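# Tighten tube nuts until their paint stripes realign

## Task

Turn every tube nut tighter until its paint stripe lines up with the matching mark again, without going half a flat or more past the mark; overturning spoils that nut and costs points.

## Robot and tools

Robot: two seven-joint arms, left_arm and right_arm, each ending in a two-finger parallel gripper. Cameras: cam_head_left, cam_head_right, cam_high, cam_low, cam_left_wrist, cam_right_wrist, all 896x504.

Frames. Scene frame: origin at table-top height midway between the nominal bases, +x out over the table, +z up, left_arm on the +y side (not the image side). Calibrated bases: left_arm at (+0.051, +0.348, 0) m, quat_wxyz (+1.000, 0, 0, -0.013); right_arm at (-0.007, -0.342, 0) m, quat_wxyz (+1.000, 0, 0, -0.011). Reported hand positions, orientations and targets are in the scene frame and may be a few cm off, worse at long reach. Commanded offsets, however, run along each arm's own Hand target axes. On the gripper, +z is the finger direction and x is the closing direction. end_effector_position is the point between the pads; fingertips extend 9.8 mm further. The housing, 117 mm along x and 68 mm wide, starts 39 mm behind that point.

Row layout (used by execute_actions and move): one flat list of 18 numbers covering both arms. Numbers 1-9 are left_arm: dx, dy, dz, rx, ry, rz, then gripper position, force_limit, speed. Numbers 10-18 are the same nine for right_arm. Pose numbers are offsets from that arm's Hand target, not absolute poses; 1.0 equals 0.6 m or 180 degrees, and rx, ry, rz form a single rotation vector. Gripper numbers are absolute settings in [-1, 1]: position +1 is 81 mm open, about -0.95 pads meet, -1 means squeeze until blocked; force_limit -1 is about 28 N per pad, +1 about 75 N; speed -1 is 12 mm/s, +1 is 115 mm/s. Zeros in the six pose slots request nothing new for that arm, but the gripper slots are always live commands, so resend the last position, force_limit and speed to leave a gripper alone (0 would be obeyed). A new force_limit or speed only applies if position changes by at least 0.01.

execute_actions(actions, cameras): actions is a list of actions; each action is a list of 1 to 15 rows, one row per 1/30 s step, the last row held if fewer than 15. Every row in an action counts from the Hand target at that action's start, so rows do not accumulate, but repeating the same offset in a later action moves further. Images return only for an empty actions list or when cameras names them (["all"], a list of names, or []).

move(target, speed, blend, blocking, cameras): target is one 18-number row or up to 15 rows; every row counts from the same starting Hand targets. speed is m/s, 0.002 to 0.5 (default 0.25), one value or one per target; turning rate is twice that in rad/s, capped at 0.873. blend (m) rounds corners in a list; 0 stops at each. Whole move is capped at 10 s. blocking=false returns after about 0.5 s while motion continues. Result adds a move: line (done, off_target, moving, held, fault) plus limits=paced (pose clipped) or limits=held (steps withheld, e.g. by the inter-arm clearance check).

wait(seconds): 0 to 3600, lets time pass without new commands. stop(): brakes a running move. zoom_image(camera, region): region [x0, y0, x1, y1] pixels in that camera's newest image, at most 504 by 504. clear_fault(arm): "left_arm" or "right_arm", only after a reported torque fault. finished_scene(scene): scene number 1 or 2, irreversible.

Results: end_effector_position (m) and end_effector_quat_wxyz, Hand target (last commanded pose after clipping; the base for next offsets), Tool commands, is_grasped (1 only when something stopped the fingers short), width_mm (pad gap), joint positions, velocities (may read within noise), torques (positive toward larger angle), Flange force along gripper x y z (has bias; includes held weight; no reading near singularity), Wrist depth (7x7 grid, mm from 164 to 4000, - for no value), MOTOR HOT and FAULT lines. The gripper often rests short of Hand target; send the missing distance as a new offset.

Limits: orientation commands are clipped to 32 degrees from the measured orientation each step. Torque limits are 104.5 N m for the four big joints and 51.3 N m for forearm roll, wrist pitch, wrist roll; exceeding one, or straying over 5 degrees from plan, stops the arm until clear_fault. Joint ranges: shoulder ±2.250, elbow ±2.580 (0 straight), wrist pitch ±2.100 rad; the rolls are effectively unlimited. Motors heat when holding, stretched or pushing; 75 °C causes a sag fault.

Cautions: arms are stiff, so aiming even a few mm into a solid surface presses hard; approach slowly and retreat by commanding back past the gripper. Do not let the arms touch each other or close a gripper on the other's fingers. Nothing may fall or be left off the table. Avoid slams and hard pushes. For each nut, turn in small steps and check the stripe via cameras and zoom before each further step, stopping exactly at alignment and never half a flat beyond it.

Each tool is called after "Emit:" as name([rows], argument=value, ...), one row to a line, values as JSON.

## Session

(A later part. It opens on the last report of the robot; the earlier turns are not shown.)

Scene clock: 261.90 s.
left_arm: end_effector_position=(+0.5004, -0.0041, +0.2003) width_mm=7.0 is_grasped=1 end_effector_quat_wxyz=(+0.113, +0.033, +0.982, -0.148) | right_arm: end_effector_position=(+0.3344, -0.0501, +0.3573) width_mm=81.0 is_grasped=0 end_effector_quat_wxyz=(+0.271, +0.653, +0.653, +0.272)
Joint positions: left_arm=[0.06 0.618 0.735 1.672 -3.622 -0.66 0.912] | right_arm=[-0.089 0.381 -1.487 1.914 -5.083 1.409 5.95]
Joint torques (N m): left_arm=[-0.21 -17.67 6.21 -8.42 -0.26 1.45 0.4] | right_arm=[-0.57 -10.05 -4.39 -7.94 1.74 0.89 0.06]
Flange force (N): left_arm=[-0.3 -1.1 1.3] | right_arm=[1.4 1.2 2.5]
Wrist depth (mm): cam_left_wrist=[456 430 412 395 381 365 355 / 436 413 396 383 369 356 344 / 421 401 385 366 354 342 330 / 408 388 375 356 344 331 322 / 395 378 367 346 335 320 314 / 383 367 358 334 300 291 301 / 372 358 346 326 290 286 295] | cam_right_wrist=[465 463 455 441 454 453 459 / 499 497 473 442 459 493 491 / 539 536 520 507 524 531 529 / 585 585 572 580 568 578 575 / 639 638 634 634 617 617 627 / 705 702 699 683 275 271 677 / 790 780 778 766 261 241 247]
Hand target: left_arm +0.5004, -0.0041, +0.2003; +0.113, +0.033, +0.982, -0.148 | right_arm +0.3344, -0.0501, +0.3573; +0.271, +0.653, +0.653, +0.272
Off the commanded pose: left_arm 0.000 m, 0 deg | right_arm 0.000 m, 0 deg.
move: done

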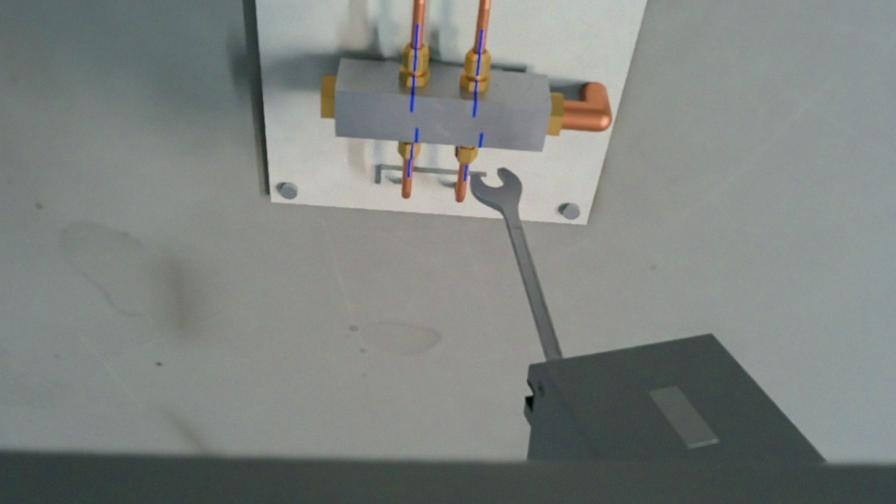

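Emit:
move([
  [-0.0232,-0.0283,-0.0931,0,0,0,-1,1,-0.3,-0.1,0,0,0,0,0,1,1,1],
  [0.0343,0.0167,-0.2458,-0.0453,0,0.0113,-1,1,-0.3,-0.25,0,0,0,0,0,1,1,1],
], speed=0.15, blend=0.01)

Emit:
move(target=[0,0,0,-0.059,-0.0347,-0.2363,-1,1,-0.3,0,0,0,0,0,0,1,1,1], speed=0.25, cameras=["cam_left_wrist","cam_high"])

Scene clock: 267.50 s.
left_arm: end_effector_position=(+0.4500, +0.0502, +0.3298) width_mm=7.0 is_grasped=1 end_effector_quat_wxyz=(+0.118, +0.043, +0.989, -0.076) | right_arm: end_effector_position=(+0.3345, -0.2001, +0.3572) width_mm=81.0 is_grasped=0 end_effector_quat_wxyz=(+0.271, +0.653, +0.653, +0.272)
Joint positions: left_arm=[-0.044 0.346 0.853 1.58 -3.487 -1.064 0.81] | right_arm=[0.801 0.517 -2.249 2.202 -5.071 1.409 6.067]
Joint torques (N m): left_arm=[-0.23 -13.19 4.47 -9.78 -0.42 1.04 0.42] | right_arm=[-0.55 -5.09 -5.08 -8.27 1.82 0.59 0.07]
Flange force (N): left_arm=[-1.3 -0.3 -0.3] | right_arm=[3.2 1.8 5.2]
Wrist depth (mm): cam_left_wrist=[573 548 524 504 485 469 409 / 562 537 514 489 470 458 448 / 554 530 508 481 458 452 440 / 548 522 500 471 432 442 433 / 533 513 494 468 429 439 429 / 523 507 487 465 446 434 423 / 518 497 479 461 446 429 415] | cam_right_wrist=[464 464 464 462 455 447 454 / 500 497 496 497 471 442 457 / 537 538 536 536 522 514 526 / 582 583 570 579 580 578 577 / 639 639 634 634 630 632 630 / 709 705 702 699 697 694 693 / 784 783 782 782 776 774 774]
Hand target: left_arm +0.4500, +0.0502, +0.3298; +0.118, +0.043, +0.989, -0.076 | right_arm +0.3345, -0.2001, +0.3571; +0.271, +0.653, +0.653, +0.272
Off the commanded pose: left_arm 0.000 m, 0 deg | right_arm 0.000 m, 0 deg.
move: done

Scene clock: 269.47 s.
left_arm: end_effector_position=(+0.4500, +0.0502, +0.3298) width_mm=7.0 is_grasped=1 end_effector_quat_wxyz=(+0.138, -0.333, +0.932, -0.026) | right_arm: end_effector_position=(+0.3345, -0.2001, +0.3571) width_mm=81.0 is_grasped=0 end_effector_quat_wxyz=(+0.271, +0.653, +0.653, +0.272)
Joint positions: left_arm=[0.281 0.374 0.605 1.483 -3.62 -1.227 1.686] | right_arm=[0.801 0.517 -2.249 2.202 -5.071 1.409 6.067]
Joint torques (N m): left_arm=[-0.2 -15.71 3.67 -9.58 -1.07 0.51 0.44] | right_arm=[-0.6 -5.11 -5.07 -8.24 1.83 0.61 0.07]
Flange force (N): left_arm=[-1.3 -0.2 -0.6] | right_arm=[3.0 1.9 5.0]
Wrist depth (mm): cam_left_wrist=[573 544 524 503 484 465 450 / 561 534 512 496 479 454 444 / 549 529 505 489 468 446 432 / 544 522 500 483 460 408 427 / 534 515 493 477 456 408 419 / 523 505 486 470 447 432 417 / 516 494 480 462 446 428 415] | cam_right_wrist=[466 464 464 462 454 447 453 / 500 498 498 495 472 443 457 / 540 539 537 533 523 515 524 / 587 583 571 581 580 578 576 / 638 640 636 633 634 634 633 / 709 703 704 706 702 696 696 / 793 781 781 779 782 775 774]
Hand target: left_arm +0.4500, +0.0502, +0.3298; +0.138, -0.333, +0.932, -0.026 | right_arm +0.3345, -0.2001, +0.3571; +0.271, +0.653, +0.653, +0.272
Off the commanded pose: left_arm 0.000 m, 0 deg | right_arm 0.000 m, 0 deg.
move: done
Images, in order (width x height): cam_high 896x504, cam_left_wrist 896x504.

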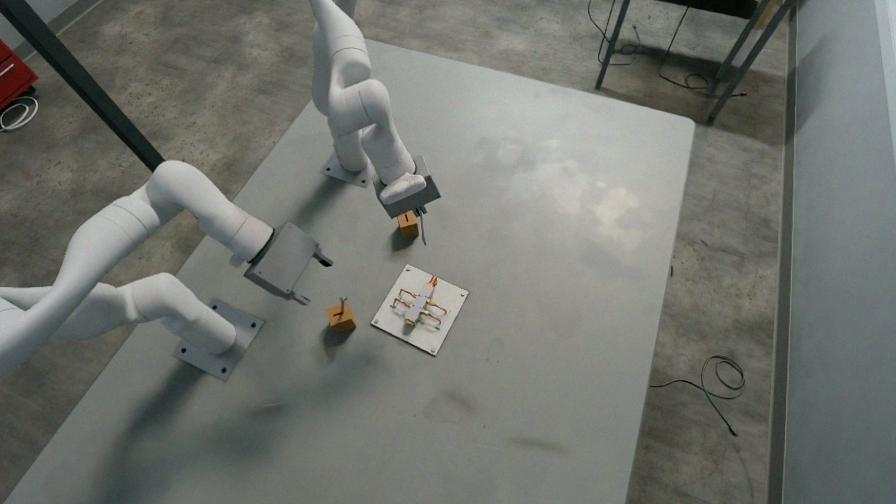

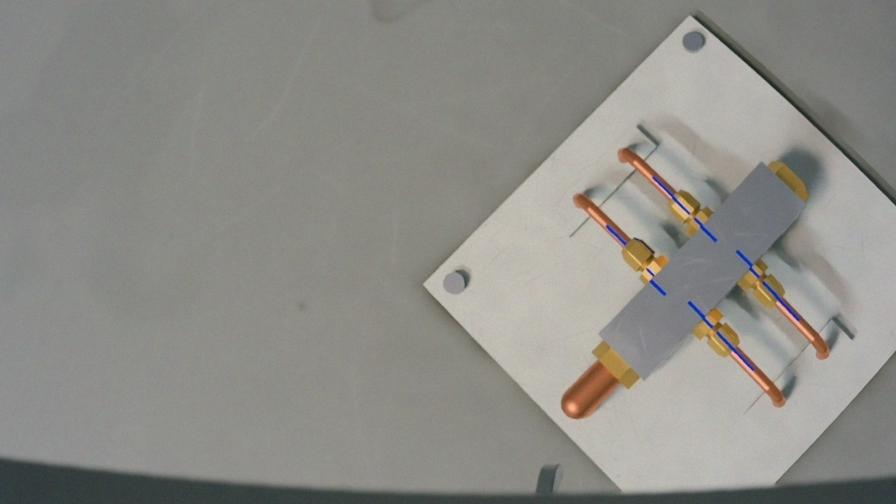

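Emit:
move(target=[0.0517,0.2888,-0.0032,0,0,0,-1,1,-0.3,0,0,0,0,0,0,1,1,1], speed=0.2, cameras=["cam_left_wrist","cam_right_wrist","cam_head_left"])

Emit:
zoom_image(camera="cam_head_left", region=[370, 250, 520, 420])

Scene clock: 271.67 s.
left_arm: end_effector_position=(+0.3202, +0.1652, +0.2998) width_mm=7.0 is_grasped=1 end_effector_quat_wxyz=(+0.138, -0.333, +0.932, -0.026) | right_arm: end_effector_position=(+0.3345, -0.2001, +0.3571) width_mm=81.0 is_grasped=0 end_effector_quat_wxyz=(+0.271, +0.653, +0.653, +0.272)
Joint positions: left_arm=[0.091 -0.074 0.563 2.036 -3.345 -0.986 1.466] | right_arm=[0.801 0.517 -2.249 2.202 -5.071 1.409 6.067]
Joint torques (N m): left_arm=[-0.17 -6.51 1.38 -9.41 -0.9 0.71 0.41] | right_arm=[-0.53 -5.12 -5.1 -8.32 1.85 0.62 0.07]
Flange force (N): left_arm=[-5.3 4.7 -2.9] | right_arm=[3.2 1.6 5.3]
Wrist depth (mm): cam_left_wrist=[537 509 487 467 444 430 419 / 528 501 480 463 441 427 418 / 519 492 473 457 442 424 411 / 507 484 466 454 437 421 408 / 500 477 461 447 432 416 401 / 491 475 454 440 421 411 396 / 484 466 449 436 354 403 389] | cam_right_wrist=[465 465 464 463 455 447 454 / 499 499 498 496 471 442 458 / 539 536 534 534 521 516 524 / 585 584 571 582 581 579 577 / 639 639 639 632 634 631 630 / 706 702 702 700 701 695 695 / 790 784 785 776 776 778 777]
Hand target: left_arm +0.3202, +0.1652, +0.2998; +0.138, -0.333, +0.932, -0.026 | right_arm +0.3345, -0.2001, +0.3571; +0.271, +0.653, +0.653, +0.272
Off the commanded pose: left_arm 0.000 m, 0 deg | right_arm 0.000 m, 0 deg.
move: done
Images, in order (width x height): cam_head_left 896x504, cam_left_wrist 896x504, cam_right_wrist 896x504.

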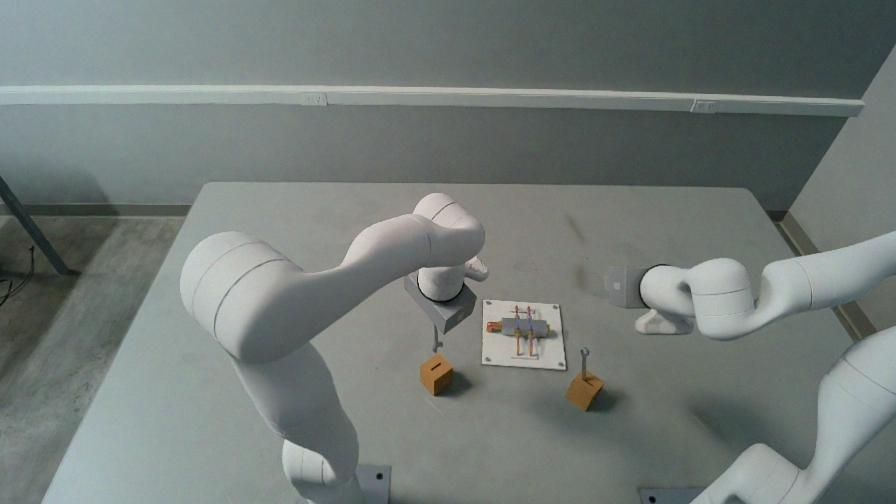

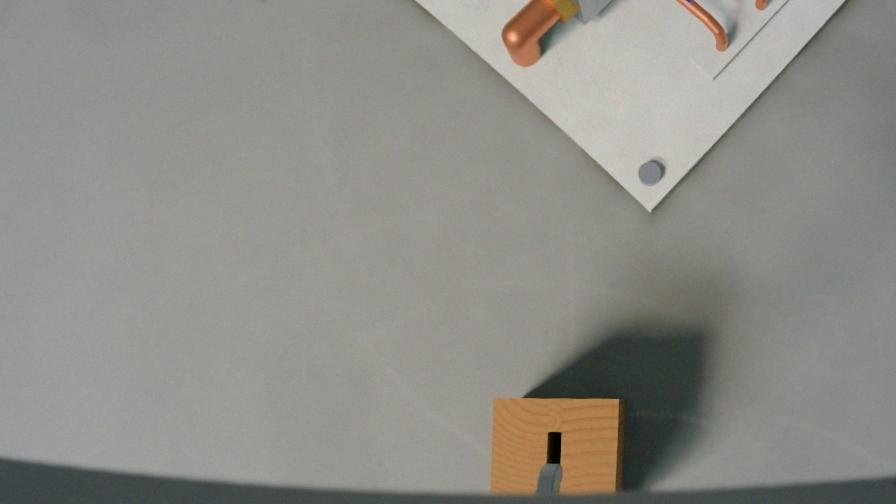

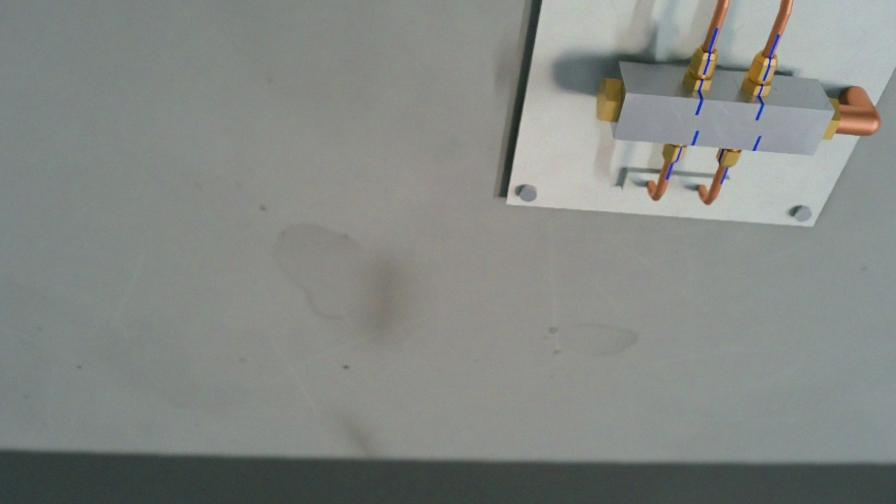

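Scaled by 2.965 from the camera's image (finer frame: 1280x720).

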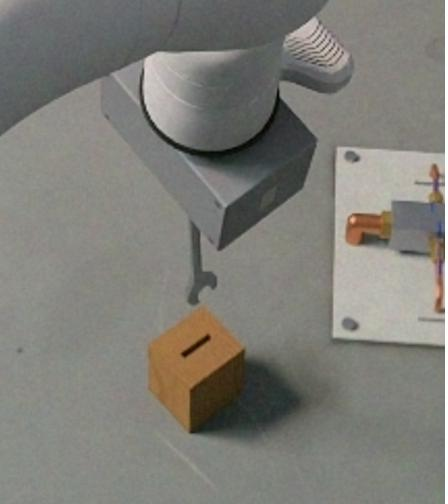

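Emit:
zoom_image(camera="cam_left_wrist", region=[480, 390, 630, 500])

Scaled by 3.360 from the camera's image (finer frame: 1280x720).

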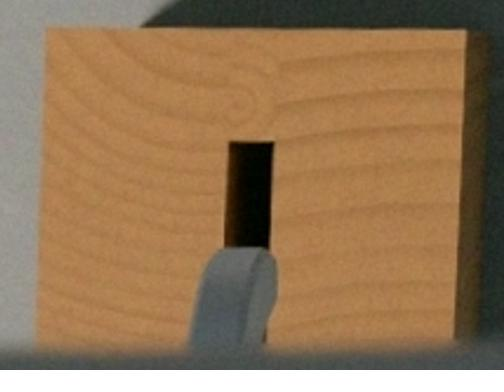

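Emit:
move(target=[-0.0517,-0.2888,0.0032,0,0,0,-1,1,-0.3,0,0,0,0,0,0,1,1,1], speed=0.2)

Emit:
move(target=[0,0,0,0.059,0.0347,0.2363,-1,1,-0.3,0,0,0,0,0,0,1,1,1], speed=0.25)

Emit:
move(target=[-0.0383,-0.0452,0.2695,0.056,0,-0.014,-1,1,-0.3,0.25,-0.0942,0.0942,0,0,0,1,1,1], speed=0.12, cameras=["cam_left_wrist","cam_right_wrist"])

Emit:
zoom_image(camera="cam_right_wrist", region=[435, 225, 515, 305])

Emit:
zoom_image(camera="cam_right_wrist", region=[440, 240, 640, 470])

Scene clock: 276.30 s.
left_arm: end_effector_position=(+0.4500, +0.0502, +0.3298) width_mm=7.0 is_grasped=1 end_effector_quat_wxyz=(+0.138, -0.333, +0.932, -0.026) | right_arm: end_effector_position=(+0.3345, -0.2001, +0.3571) width_mm=81.0 is_grasped=0 end_effector_quat_wxyz=(+0.271, +0.653, +0.653, +0.272)
Joint positions: left_arm=[0.268 0.377 0.625 1.484 -3.629 -1.23 1.693] | right_arm=[0.801 0.517 -2.249 2.202 -5.071 1.409 6.067]
Joint torques (N m): left_arm=[-0.28 -15.56 3.79 -9.56 -1.03 0.48 0.43] | right_arm=[-0.57 -5.14 -5.09 -8.26 1.85 0.63 0.04]
Flange force (N): left_arm=[-1.0 -0.2 -0.5] | right_arm=[3.1 1.9 5.2]
Wrist depth (mm): cam_left_wrist=[575 545 519 503 486 466 450 / 561 536 514 495 478 455 444 / 555 530 506 489 465 446 431 / 546 522 500 483 459 409 425 / 534 514 494 474 455 408 418 / 525 506 484 471 449 432 417 / 518 497 479 461 446 427 414] | cam_right_wrist=[465 465 464 463 455 446 453 / 498 497 498 497 472 443 455 / 540 539 536 537 522 517 526 / 585 585 570 580 582 580 577 / 642 637 634 639 634 633 630 / 708 704 702 703 699 698 696 / 787 784 782 781 779 778 774]
Hand target: left_arm +0.4500, +0.0502, +0.3298; +0.138, -0.333, +0.932, -0.026 | right_arm +0.3345, -0.2001, +0.3571; +0.271, +0.653, +0.653, +0.272
Off the commanded pose: left_arm 0.000 m, 0 deg | right_arm 0.000 m, 0 deg.
move: done

Scene clock: 278.27 s.
left_arm: end_effector_position=(+0.4500, +0.0502, +0.3298) width_mm=7.0 is_grasped=1 end_effector_quat_wxyz=(+0.118, +0.043, +0.989, -0.076) | right_arm: end_effector_position=(+0.3345, -0.2001, +0.3571) width_mm=81.0 is_grasped=0 end_effector_quat_wxyz=(+0.271, +0.653, +0.653, +0.272)
Joint positions: left_arm=[-0.057 0.352 0.875 1.581 -3.499 -1.067 0.82] | right_arm=[0.801 0.517 -2.249 2.202 -5.071 1.409 6.067]
Joint torques (N m): left_arm=[-0.22 -13.21 4.56 -9.78 -0.45 1.06 0.45] | right_arm=[-0.59 -5.12 -5.08 -8.26 1.86 0.62 0.05]
Flange force (N): left_arm=[-1.5 -0.3 -0.2] | right_arm=[3.0 1.9 5.0]
Wrist depth (mm): cam_left_wrist=[576 547 523 504 487 471 409 / 561 536 516 491 471 457 448 / 555 528 507 481 457 452 441 / 545 521 502 471 431 442 434 / 535 514 494 468 428 441 429 / 526 507 490 465 444 435 422 / 520 498 480 461 444 429 414] | cam_right_wrist=[465 464 465 462 455 448 453 / 500 497 497 496 472 443 457 / 539 539 536 536 524 514 525 / 586 583 572 581 580 577 577 / 638 638 636 636 633 631 631 / 707 701 702 701 700 696 694 / 787 788 783 782 778 776 775]
Hand target: left_arm +0.4500, +0.0502, +0.3298; +0.118, +0.043, +0.989, -0.076 | right_arm +0.3345, -0.2001, +0.3571; +0.271, +0.653, +0.653, +0.272
Off the commanded pose: left_arm 0.000 m, 0 deg | right_arm 0.000 m, 0 deg.
move: done

Scene clock: 280.20 s.
left_arm: end_effector_position=(+0.5062, -0.0040, +0.1838) width_mm=7.0 is_grasped=1 end_effector_quat_wxyz=(+0.112, +0.031, +0.979, -0.165) | right_arm: end_effector_position=(+0.3347, -0.0500, +0.2774) width_mm=81.0 is_grasped=0 end_effector_quat_wxyz=(+0.271, +0.653, +0.653, +0.272)
Joint positions: left_arm=[0.029 0.656 0.749 1.697 -3.647 -0.595 0.917] | right_arm=[-0.267 0.486 -1.306 2.075 -4.945 1.353 5.698]
Joint torques (N m): left_arm=[-0.21 -17.84 6.55 -8.04 -0.19 1.5 0.38] | right_arm=[-0.75 -12.13 -4.56 -6.57 1.49 1.41 0.07]
Flange force (N): left_arm=[-0.1 -1.2 1.8] | right_arm=[-0.1 1.7 2.7]
Wrist depth (mm): cam_left_wrist=[444 418 400 384 371 358 345 / 422 402 386 372 360 346 335 / 408 389 375 356 347 332 320 / 392 375 361 343 333 317 310 / 378 363 351 332 324 305 301 / 368 353 342 320 286 275 290 / 354 343 331 313 274 264 281] | cam_right_wrist=[360 365 363 357 361 361 366 / 394 392 391 390 388 388 393 / 431 423 394 385 410 425 423 / 469 467 459 402 462 461 459 / 522 511 508 507 505 515 513 / 576 578 563 560 559 568 568 / 631 647 642 638 621 635 630]
Hand target: left_arm +0.5062, -0.0041, +0.1838; +0.112, +0.031, +0.979, -0.165 | right_arm +0.3347, -0.0500, +0.2774; +0.271, +0.653, +0.653, +0.272
Off the commanded pose: left_arm 0.000 m, 0 deg | right_arm 0.000 m, 0 deg.
move: done

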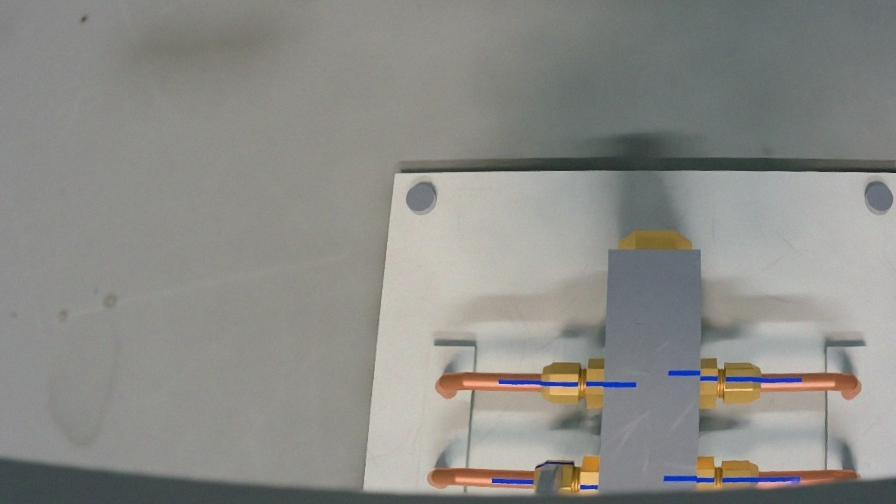

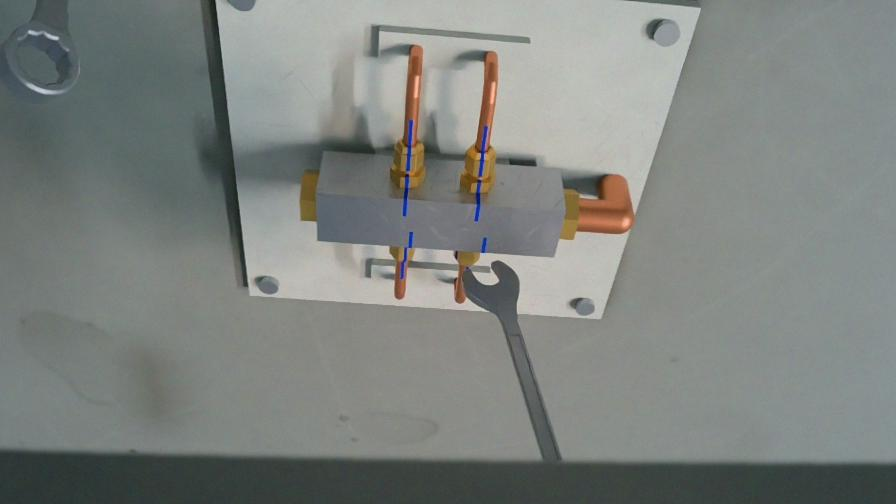

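Scaled by 6.300 from the camera's image (finer frame: 1280x720).

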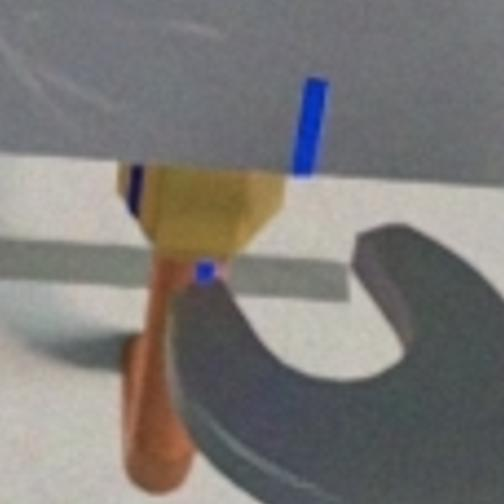

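Scaled by 2.191 from the camera's image (finer frame: 1280x720).

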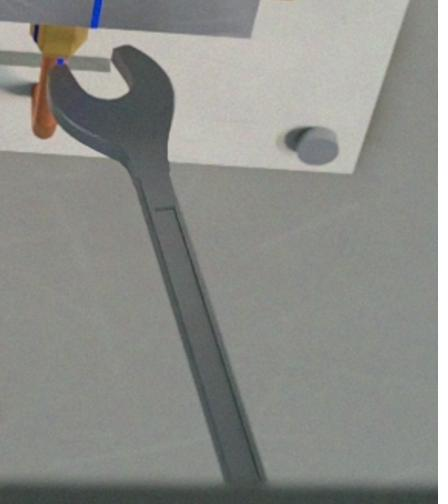

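Emit:
move(target=[0.0032,-0.0015,0.01285,0,0,0,-1,1,-0.3,0,0,0,0,0,0,1,1,1], speed=0.05, cameras=["cam_right_wrist"])

Emit:
zoom_image(camera="cam_right_wrist", region=[435, 225, 515, 305])

Scene clock: 281.40 s.
left_arm: end_effector_position=(+0.5059, -0.0074, +0.1766) width_mm=7.0 is_grasped=1 end_effector_quat_wxyz=(+0.112, +0.031, +0.979, -0.165) | right_arm: end_effector_position=(+0.3347, -0.0500, +0.2774) width_mm=81.0 is_grasped=0 end_effector_quat_wxyz=(+0.271, +0.653, +0.653, +0.272)
Joint positions: left_arm=[0.046 0.667 0.734 1.7 -3.657 -0.578 0.93] | right_arm=[-0.267 0.486 -1.306 2.075 -4.945 1.353 5.698]
Joint torques (N m): left_arm=[-0.19 -18.06 6.58 -8.02 -0.24 1.55 0.43] | right_arm=[-0.59 -12.13 -4.55 -6.58 1.46 1.42 0.05]
Flange force (N): left_arm=[0.1 -1.0 1.6] | right_arm=[0.4 1.4 2.8]
Wrist depth (mm): cam_left_wrist=[435 409 390 374 362 350 338 / 413 393 377 364 351 338 328 / 398 380 365 350 338 326 312 / 384 368 354 335 325 310 303 / 371 357 344 326 316 298 294 / 359 345 333 312 279 266 281 / 346 336 323 304 267 257 272] | cam_right_wrist=[360 365 364 357 362 361 367 / 394 392 391 390 389 386 392 / 431 422 394 384 410 423 424 / 469 468 459 402 462 461 460 / 525 512 508 507 506 514 513 / 579 578 562 559 557 569 566 / 633 647 644 641 601 616 617]
Hand target: left_arm +0.5059, -0.0074, +0.1766; +0.112, +0.031, +0.979, -0.165 | right_arm +0.3347, -0.0500, +0.2774; +0.271, +0.653, +0.653, +0.272
Off the commanded pose: left_arm 0.000 m, 0 deg | right_arm 0.000 m, 0 deg.
move: done

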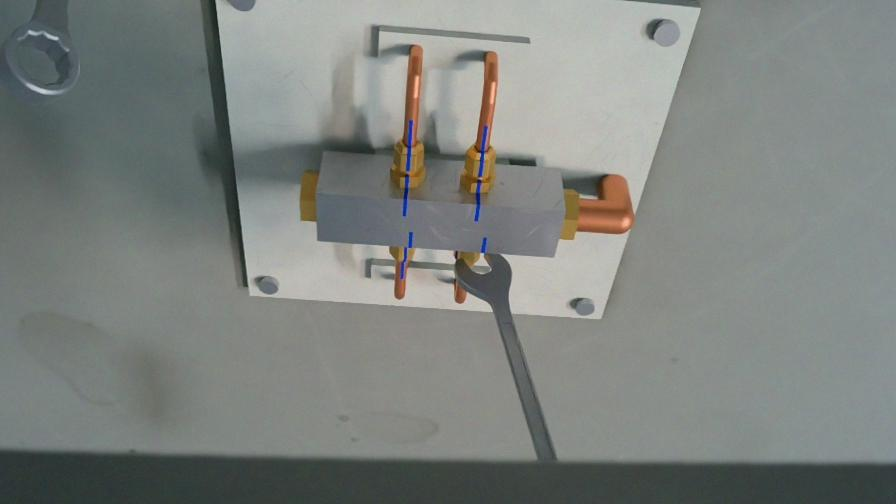

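Scaled by 6.300 from the camera's image (finer frame: 1280x720).

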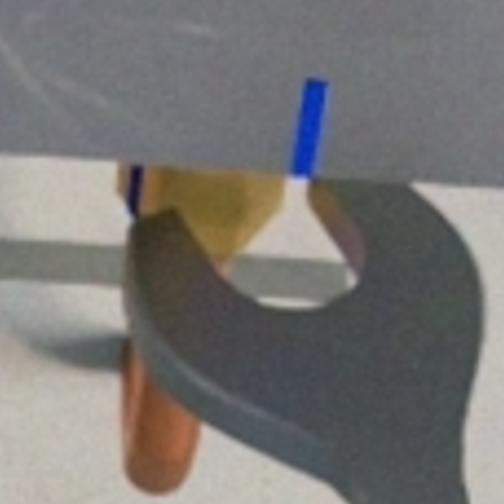

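Emit:
move(target=[0.0018,-0.0016,0.0064,0,0,0,-1,1,-0.3,0,0,0,0,0,0,1,1,1], speed=0.03, cameras=["cam_right_wrist"])

Emit:
zoom_image(camera="cam_right_wrist", region=[435, 225, 515, 305])

Scene clock: 282.43 s.
left_arm: end_effector_position=(+0.5056, -0.0096, +0.1731) width_mm=7.0 is_grasped=1 end_effector_quat_wxyz=(+0.112, +0.031, +0.979, -0.165) | right_arm: end_effector_position=(+0.3347, -0.0500, +0.2774) width_mm=81.0 is_grasped=0 end_effector_quat_wxyz=(+0.271, +0.653, +0.653, +0.272)
Joint positions: left_arm=[0.055 0.672 0.726 1.701 -3.663 -0.57 0.937] | right_arm=[-0.267 0.486 -1.306 2.075 -4.945 1.353 5.698]
Joint torques (N m): left_arm=[0 -18.21 6.91 -8.14 -0.12 1.76 0.43] | right_arm=[-0.56 -12.18 -4.54 -6.59 1.49 1.42 0.05]
Flange force (N): left_arm=[0.3 -0.6 1.8] | right_arm=[0.5 1.2 2.8]
Wrist depth (mm): cam_left_wrist=[428 405 385 372 359 344 334 / 410 388 374 359 348 335 323 / 393 376 361 345 335 322 311 / 380 362 350 332 321 307 299 / 366 352 339 321 311 294 292 / 355 341 330 306 276 262 279 / 342 331 320 301 264 253 270] | cam_right_wrist=[360 366 364 357 362 362 367 / 393 392 391 389 389 388 393 / 431 422 394 384 409 424 423 / 468 467 459 403 462 461 461 / 523 512 509 507 505 515 512 / 579 578 560 560 557 570 564 / 630 647 644 623 602 603 615]
Hand target: left_arm +0.5056, -0.0096, +0.1731; +0.112, +0.031, +0.979, -0.165 | right_arm +0.3347, -0.0500, +0.2774; +0.271, +0.653, +0.653, +0.272
Off the commanded pose: left_arm 0.000 m, 0 deg | right_arm 0.000 m, 0 deg.
move: done

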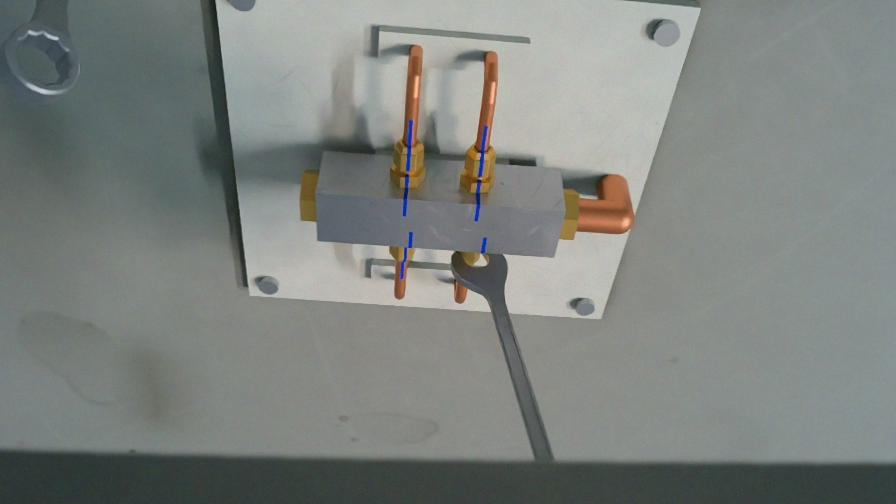

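Scaled by 6.300 from the camera's image (finer frame: 1280x720).

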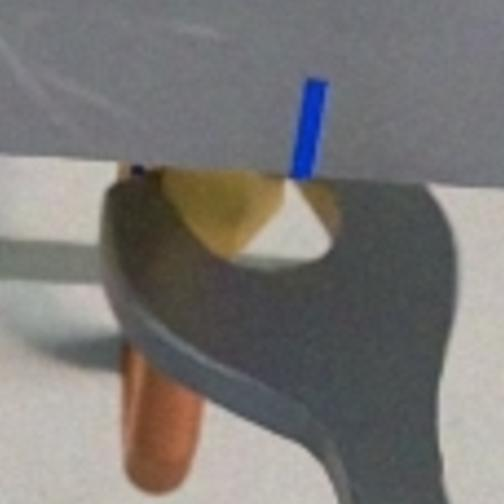

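Emit:
move(target=[0.0016,-0.0008,0.0064,0,0,0,-1,1,-0.3,0,0,0,0,0,0,1,1,1], speed=0.03, cameras=["cam_right_wrist"])

Emit:
zoom_image(camera="cam_right_wrist", region=[435, 225, 515, 305])

Scene clock: 283.20 s.
left_arm: end_effector_position=(+0.5054, -0.0113, +0.1695) width_mm=7.0 is_grasped=1 end_effector_quat_wxyz=(+0.112, +0.031, +0.979, -0.165) | right_arm: end_effector_position=(+0.3347, -0.0500, +0.2774) width_mm=81.0 is_grasped=0 end_effector_quat_wxyz=(+0.271, +0.653, +0.653, +0.272)
Joint positions: left_arm=[0.064 0.678 0.718 1.702 -3.668 -0.562 0.943] | right_arm=[-0.267 0.486 -1.306 2.075 -4.945 1.353 5.698]
Joint torques (N m): left_arm=[-0.04 -18.3 6.76 -8.01 -0.15 1.68 0.47] | right_arm=[-0.58 -12.14 -4.56 -6.6 1.49 1.42 0.06]
Flange force (N): left_arm=[0.2 -0.7 1.6] | right_arm=[0.4 1.2 2.8]
Wrist depth (mm): cam_left_wrist=[423 400 382 368 355 341 330 / 406 383 369 355 344 332 319 / 389 372 356 341 330 318 307 / 376 360 348 328 317 303 296 / 363 349 335 317 307 265 287 / 350 337 326 303 271 258 275 / 338 327 316 298 260 251 268] | cam_right_wrist=[359 365 363 357 362 361 366 / 393 392 391 389 388 388 393 / 430 422 394 385 410 423 424 / 469 467 459 404 462 460 459 / 523 510 509 507 505 514 512 / 580 579 561 559 556 571 565 / 634 644 642 624 348 599 616]
Hand target: left_arm +0.5054, -0.0113, +0.1695; +0.112, +0.031, +0.979, -0.165 | right_arm +0.3347, -0.0500, +0.2774; +0.271, +0.653, +0.653, +0.272
Off the commanded pose: left_arm 0.000 m, 0 deg | right_arm 0.000 m, 0 deg.
move: done

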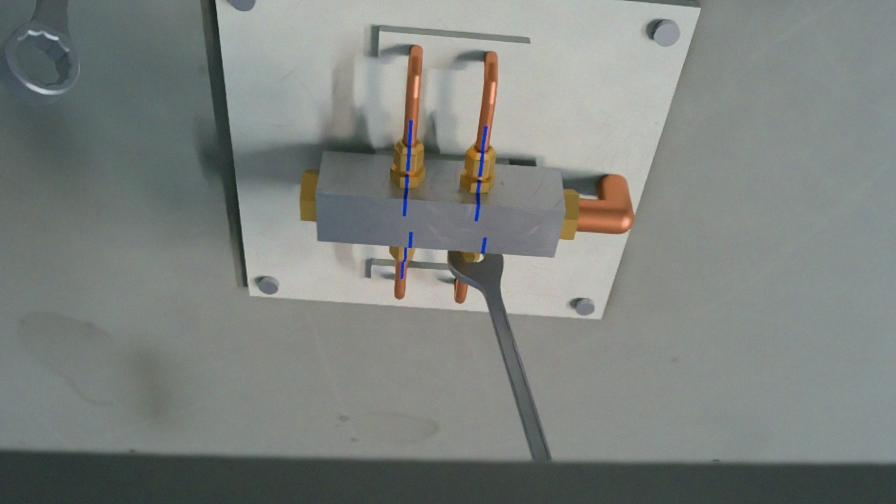

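Scaled by 6.300 from the camera's image (finer frame: 1280x720).

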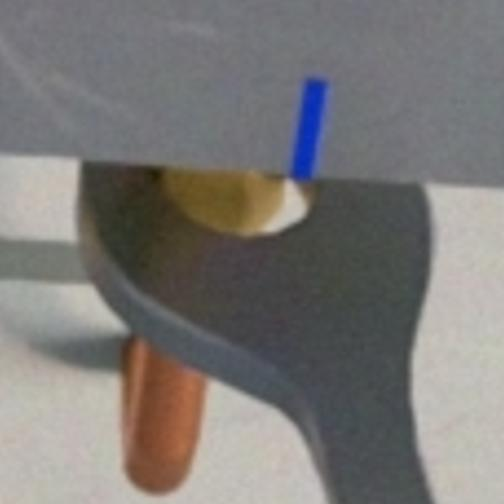

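Emit:
move(target=[0,0,0,0,0,0,-0.42,1,-0.8,0,0,0,0,0,0,1,1,1], cameras=["cam_right_wrist"])

Emit:
zoom_image(camera="cam_right_wrist", region=[435, 225, 635, 465])

Scene clock: 285.13 s.
left_arm: end_effector_position=(+0.5054, -0.0113, +0.1695) width_mm=22.1 is_grasped=0 end_effector_quat_wxyz=(+0.112, +0.031, +0.979, -0.165) | right_arm: end_effector_position=(+0.3347, -0.0500, +0.2774) width_mm=81.0 is_grasped=0 end_effector_quat_wxyz=(+0.271, +0.653, +0.653, +0.272)
Joint positions: left_arm=[0.064 0.678 0.718 1.702 -3.668 -0.562 0.943] | right_arm=[-0.267 0.486 -1.306 2.075 -4.945 1.353 5.698]
Joint torques (N m): left_arm=[-0.12 -18.05 6.37 -7.73 -0.15 1.46 0.38] | right_arm=[-0.54 -12.16 -4.56 -6.57 1.49 1.4 0.04]
Flange force (N): left_arm=[0.0 -1.0 1.2] | right_arm=[0.7 1.2 2.8]
Wrist depth (mm): cam_left_wrist=[423 398 381 368 354 341 330 / 404 383 369 356 344 331 319 / 389 369 357 342 330 319 307 / 375 360 346 328 318 303 295 / 363 347 335 317 306 264 289 / 351 337 325 302 271 257 275 / 339 327 316 298 260 251 268] | cam_right_wrist=[360 365 363 357 362 361 366 / 393 392 392 388 389 388 393 / 431 422 395 385 409 426 423 / 469 466 459 408 463 462 459 / 525 511 508 507 507 514 513 / 580 576 562 560 559 568 567 / 630 644 642 623 313 602 615]
Hand target: left_arm +0.5054, -0.0113, +0.1695; +0.112, +0.031, +0.979, -0.165 | right_arm +0.3347, -0.0500, +0.2774; +0.271, +0.653, +0.653, +0.272
Off the commanded pose: left_arm 0.000 m, 0 deg | right_arm 0.000 m, 0 deg.
move: done

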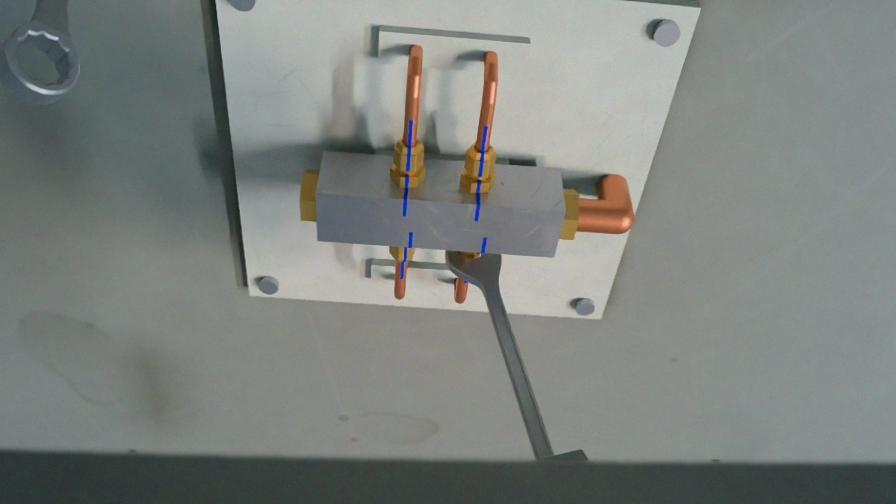

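Scaled by 2.100 from the camera's image (finer frame: 1280x720).

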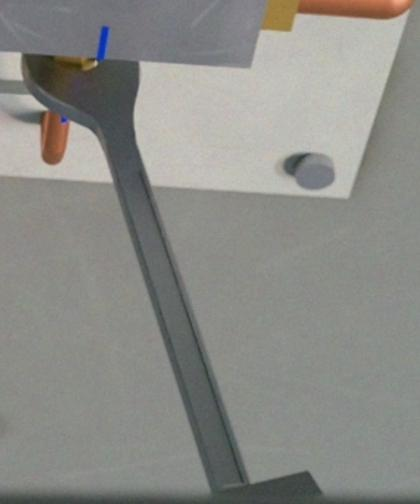

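Emit:
move(target=[0.0005,-0.0218,0.0021,-0.0458,0,0.0114,-0.42,1,-0.8,0,0,0,0,0,0,1,1,1], speed=0.04, cameras=["cam_right_wrist","cam_low","cam_head_left"])

Emit:
zoom_image(camera="cam_right_wrist", region=[435, 225, 635, 465])

Emit:
zoom_image(camera="cam_low", region=[350, 200, 450, 300])

Scene clock: 287.87 s.
left_arm: end_effector_position=(+0.5041, -0.0240, +0.1724) width_mm=22.1 is_grasped=0 end_effector_quat_wxyz=(+0.117, +0.041, +0.988, -0.092) | right_arm: end_effector_position=(+0.3347, -0.0500, +0.2774) width_mm=81.0 is_grasped=0 end_effector_quat_wxyz=(+0.271, +0.653, +0.653, +0.272)
Joint positions: left_arm=[0.232 0.684 0.628 1.584 -3.724 -0.741 1.02] | right_arm=[-0.267 0.486 -1.306 2.075 -4.945 1.353 5.698]
Joint torques (N m): left_arm=[-0.29 -19.38 5.77 -8.13 -0.42 1.03 0.4] | right_arm=[-0.56 -12.14 -4.57 -6.56 1.48 1.41 0.07]
Flange force (N): left_arm=[0.0 -0.9 0.5] | right_arm=[0.6 1.3 2.8]
Wrist depth (mm): cam_left_wrist=[384 365 350 336 327 313 302 / 374 358 343 330 320 308 296 / 368 351 337 319 307 299 287 / 359 344 330 313 302 268 283 / 353 337 324 305 271 255 278 / 346 331 320 300 268 255 268 / 339 326 314 295 252 248 263] | cam_right_wrist=[361 366 363 357 363 362 367 / 393 391 390 389 387 388 392 / 431 422 393 385 410 424 424 / 468 466 459 409 463 462 459 / 523 510 511 507 507 514 514 / 579 577 562 559 556 569 564 / 631 645 642 623 601 616 631]
Hand target: left_arm +0.5041, -0.0240, +0.1724; +0.117, +0.041, +0.988, -0.092 | right_arm +0.3347, -0.0500, +0.2774; +0.271, +0.653, +0.653, +0.272
Off the commanded pose: left_arm 0.000 m, 0 deg | right_arm 0.000 m, 0 deg.
move: done
Images, in order (width x height): cam_head_left 896x504, cam_low 896x504, cam_right_wrist 896x504.

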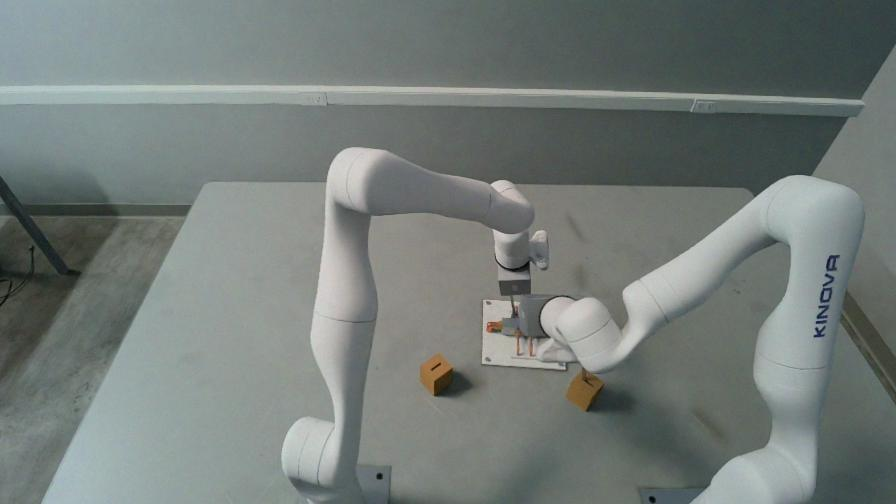

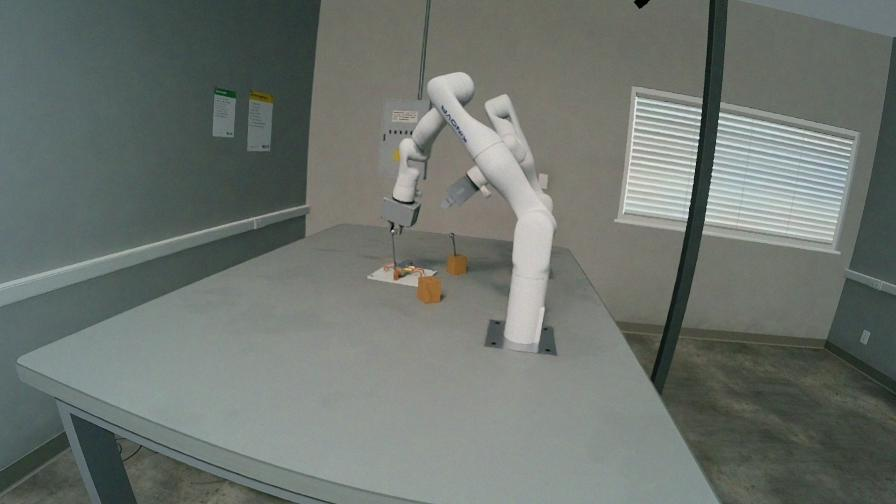

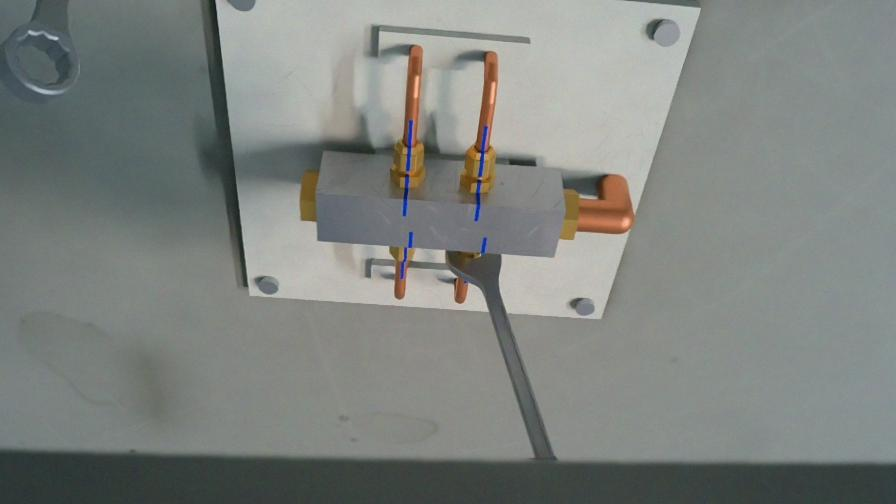

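Scaled by 2.100 from the camera's image (finer frame: 1280x720).

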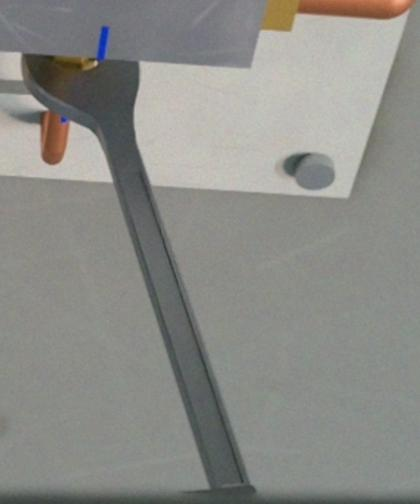

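Scaled by 5.040 from the camera's image (finer frame: 1280x720).

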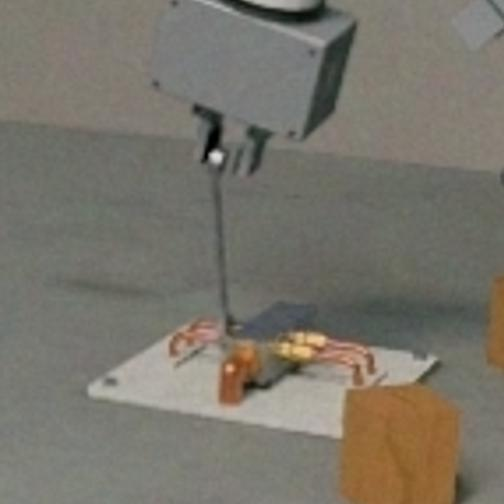

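Emit:
move(target=[0,0,0,0,0,0,-1,1,0.4,0,0,0,0,0,0,1,1,1], cameras=["cam_right_wrist","cam_low","cam_left_wrist"])

Emit:
zoom_image(camera="cam_right_wrist", region=[435, 225, 635, 465])

Emit:
zoom_image(camera="cam_low", region=[350, 200, 450, 300])

Scene clock: 288.87 s.
left_arm: end_effector_position=(+0.5041, -0.0240, +0.1724) width_mm=6.5 is_grasped=1 end_effector_quat_wxyz=(+0.117, +0.041, +0.988, -0.092) | right_arm: end_effector_position=(+0.3347, -0.0500, +0.2774) width_mm=81.0 is_grasped=0 end_effector_quat_wxyz=(+0.271, +0.653, +0.653, +0.272)
Joint positions: left_arm=[0.232 0.684 0.628 1.584 -3.724 -0.741 1.02] | right_arm=[-0.267 0.486 -1.306 2.075 -4.945 1.353 5.698]
Joint torques (N m): left_arm=[-0.31 -19.26 5.71 -8.16 -0.48 1.13 0.43] | right_arm=[-0.58 -12.18 -4.53 -6.57 1.46 1.4 0.07]
Flange force (N): left_arm=[0.0 -0.8 0.0] | right_arm=[0.5 1.3 2.8]
Wrist depth (mm): cam_left_wrist=[384 365 349 337 325 314 303 / 376 358 343 330 319 309 296 / 369 350 337 319 307 298 288 / 358 343 331 313 302 268 282 / 353 337 324 305 270 255 278 / 348 330 319 300 267 255 267 / 339 327 313 295 251 248 262] | cam_right_wrist=[360 366 363 357 361 362 367 / 393 391 390 388 388 387 393 / 431 422 394 385 410 425 422 / 470 468 459 409 463 461 459 / 524 512 510 506 505 516 512 / 581 578 561 561 559 567 567 / 632 646 643 622 602 616 633]
Hand target: left_arm +0.5041, -0.0240, +0.1724; +0.117, +0.041, +0.988, -0.092 | right_arm +0.3347, -0.0500, +0.2774; +0.271, +0.653, +0.653, +0.272
Off the commanded pose: left_arm 0.000 m, 0 deg | right_arm 0.000 m, 0 deg.
move: done
Images, in order (width x height): cam_low 896x504, cam_left_wrist 896x504, cam_right_wrist 896x504.

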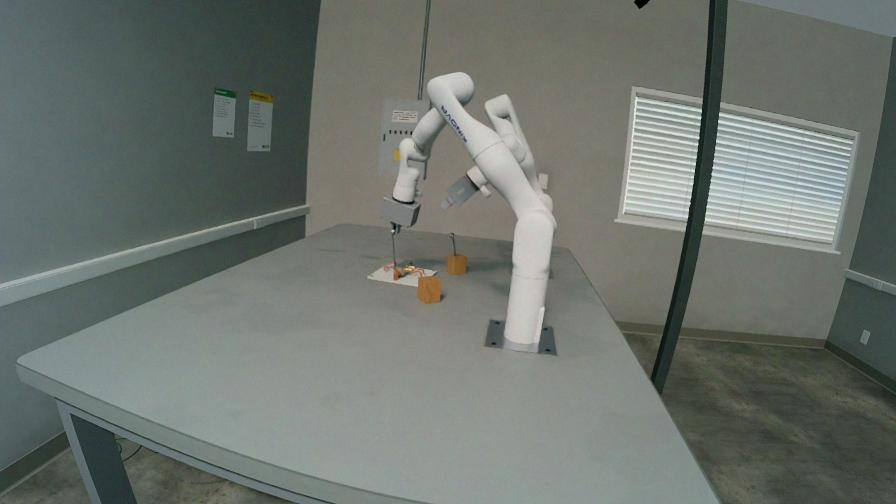

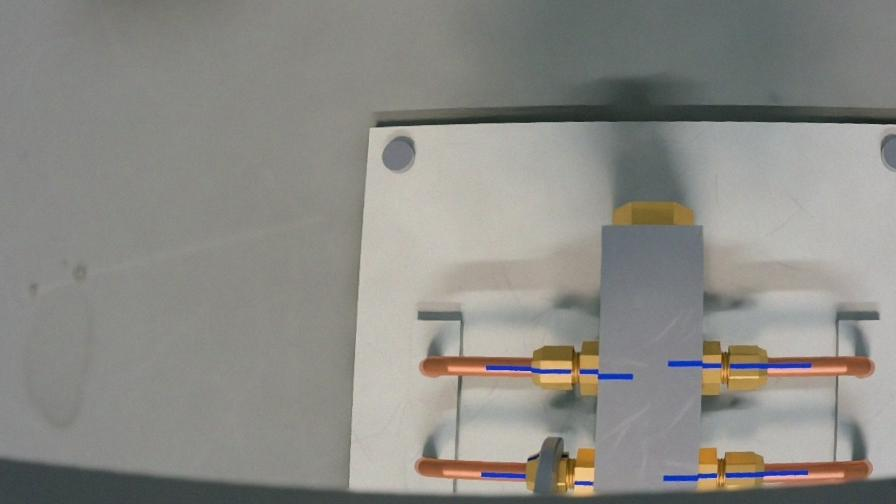

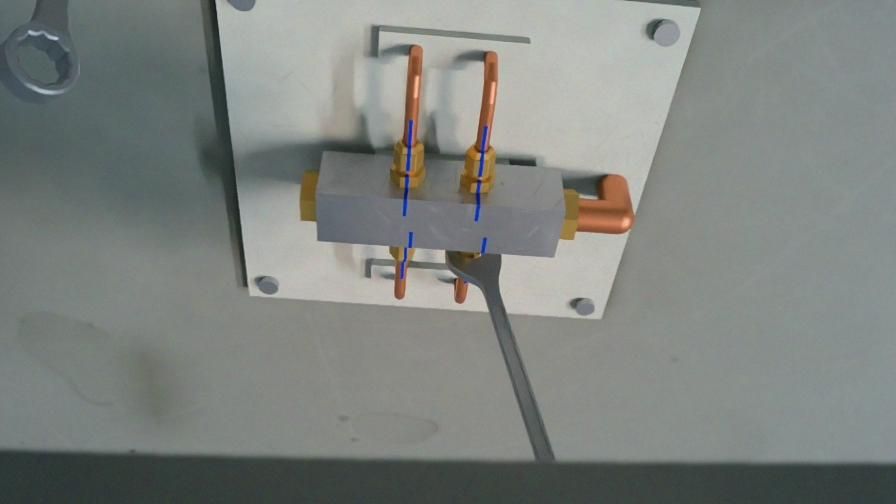

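Scaled by 2.100 from the camera's image (finer frame: 1280x720).

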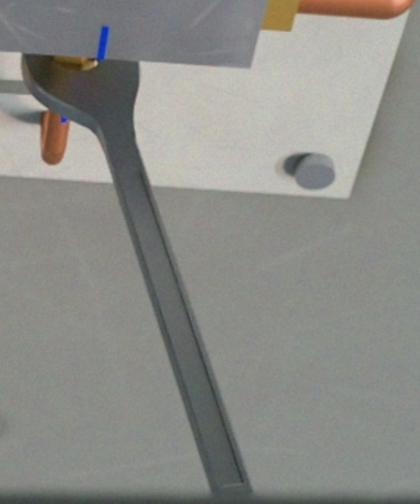

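Scaled by 5.040 from the camera's image (finer frame: 1280x720).

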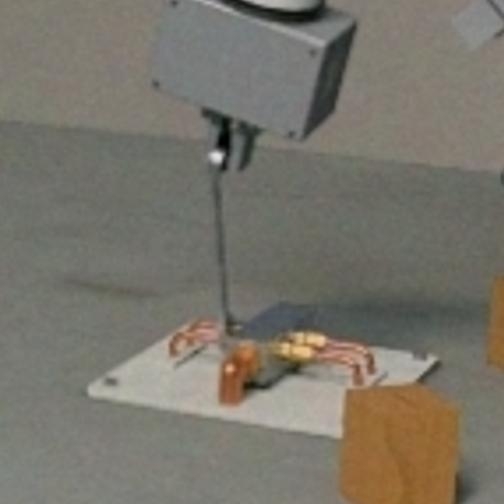

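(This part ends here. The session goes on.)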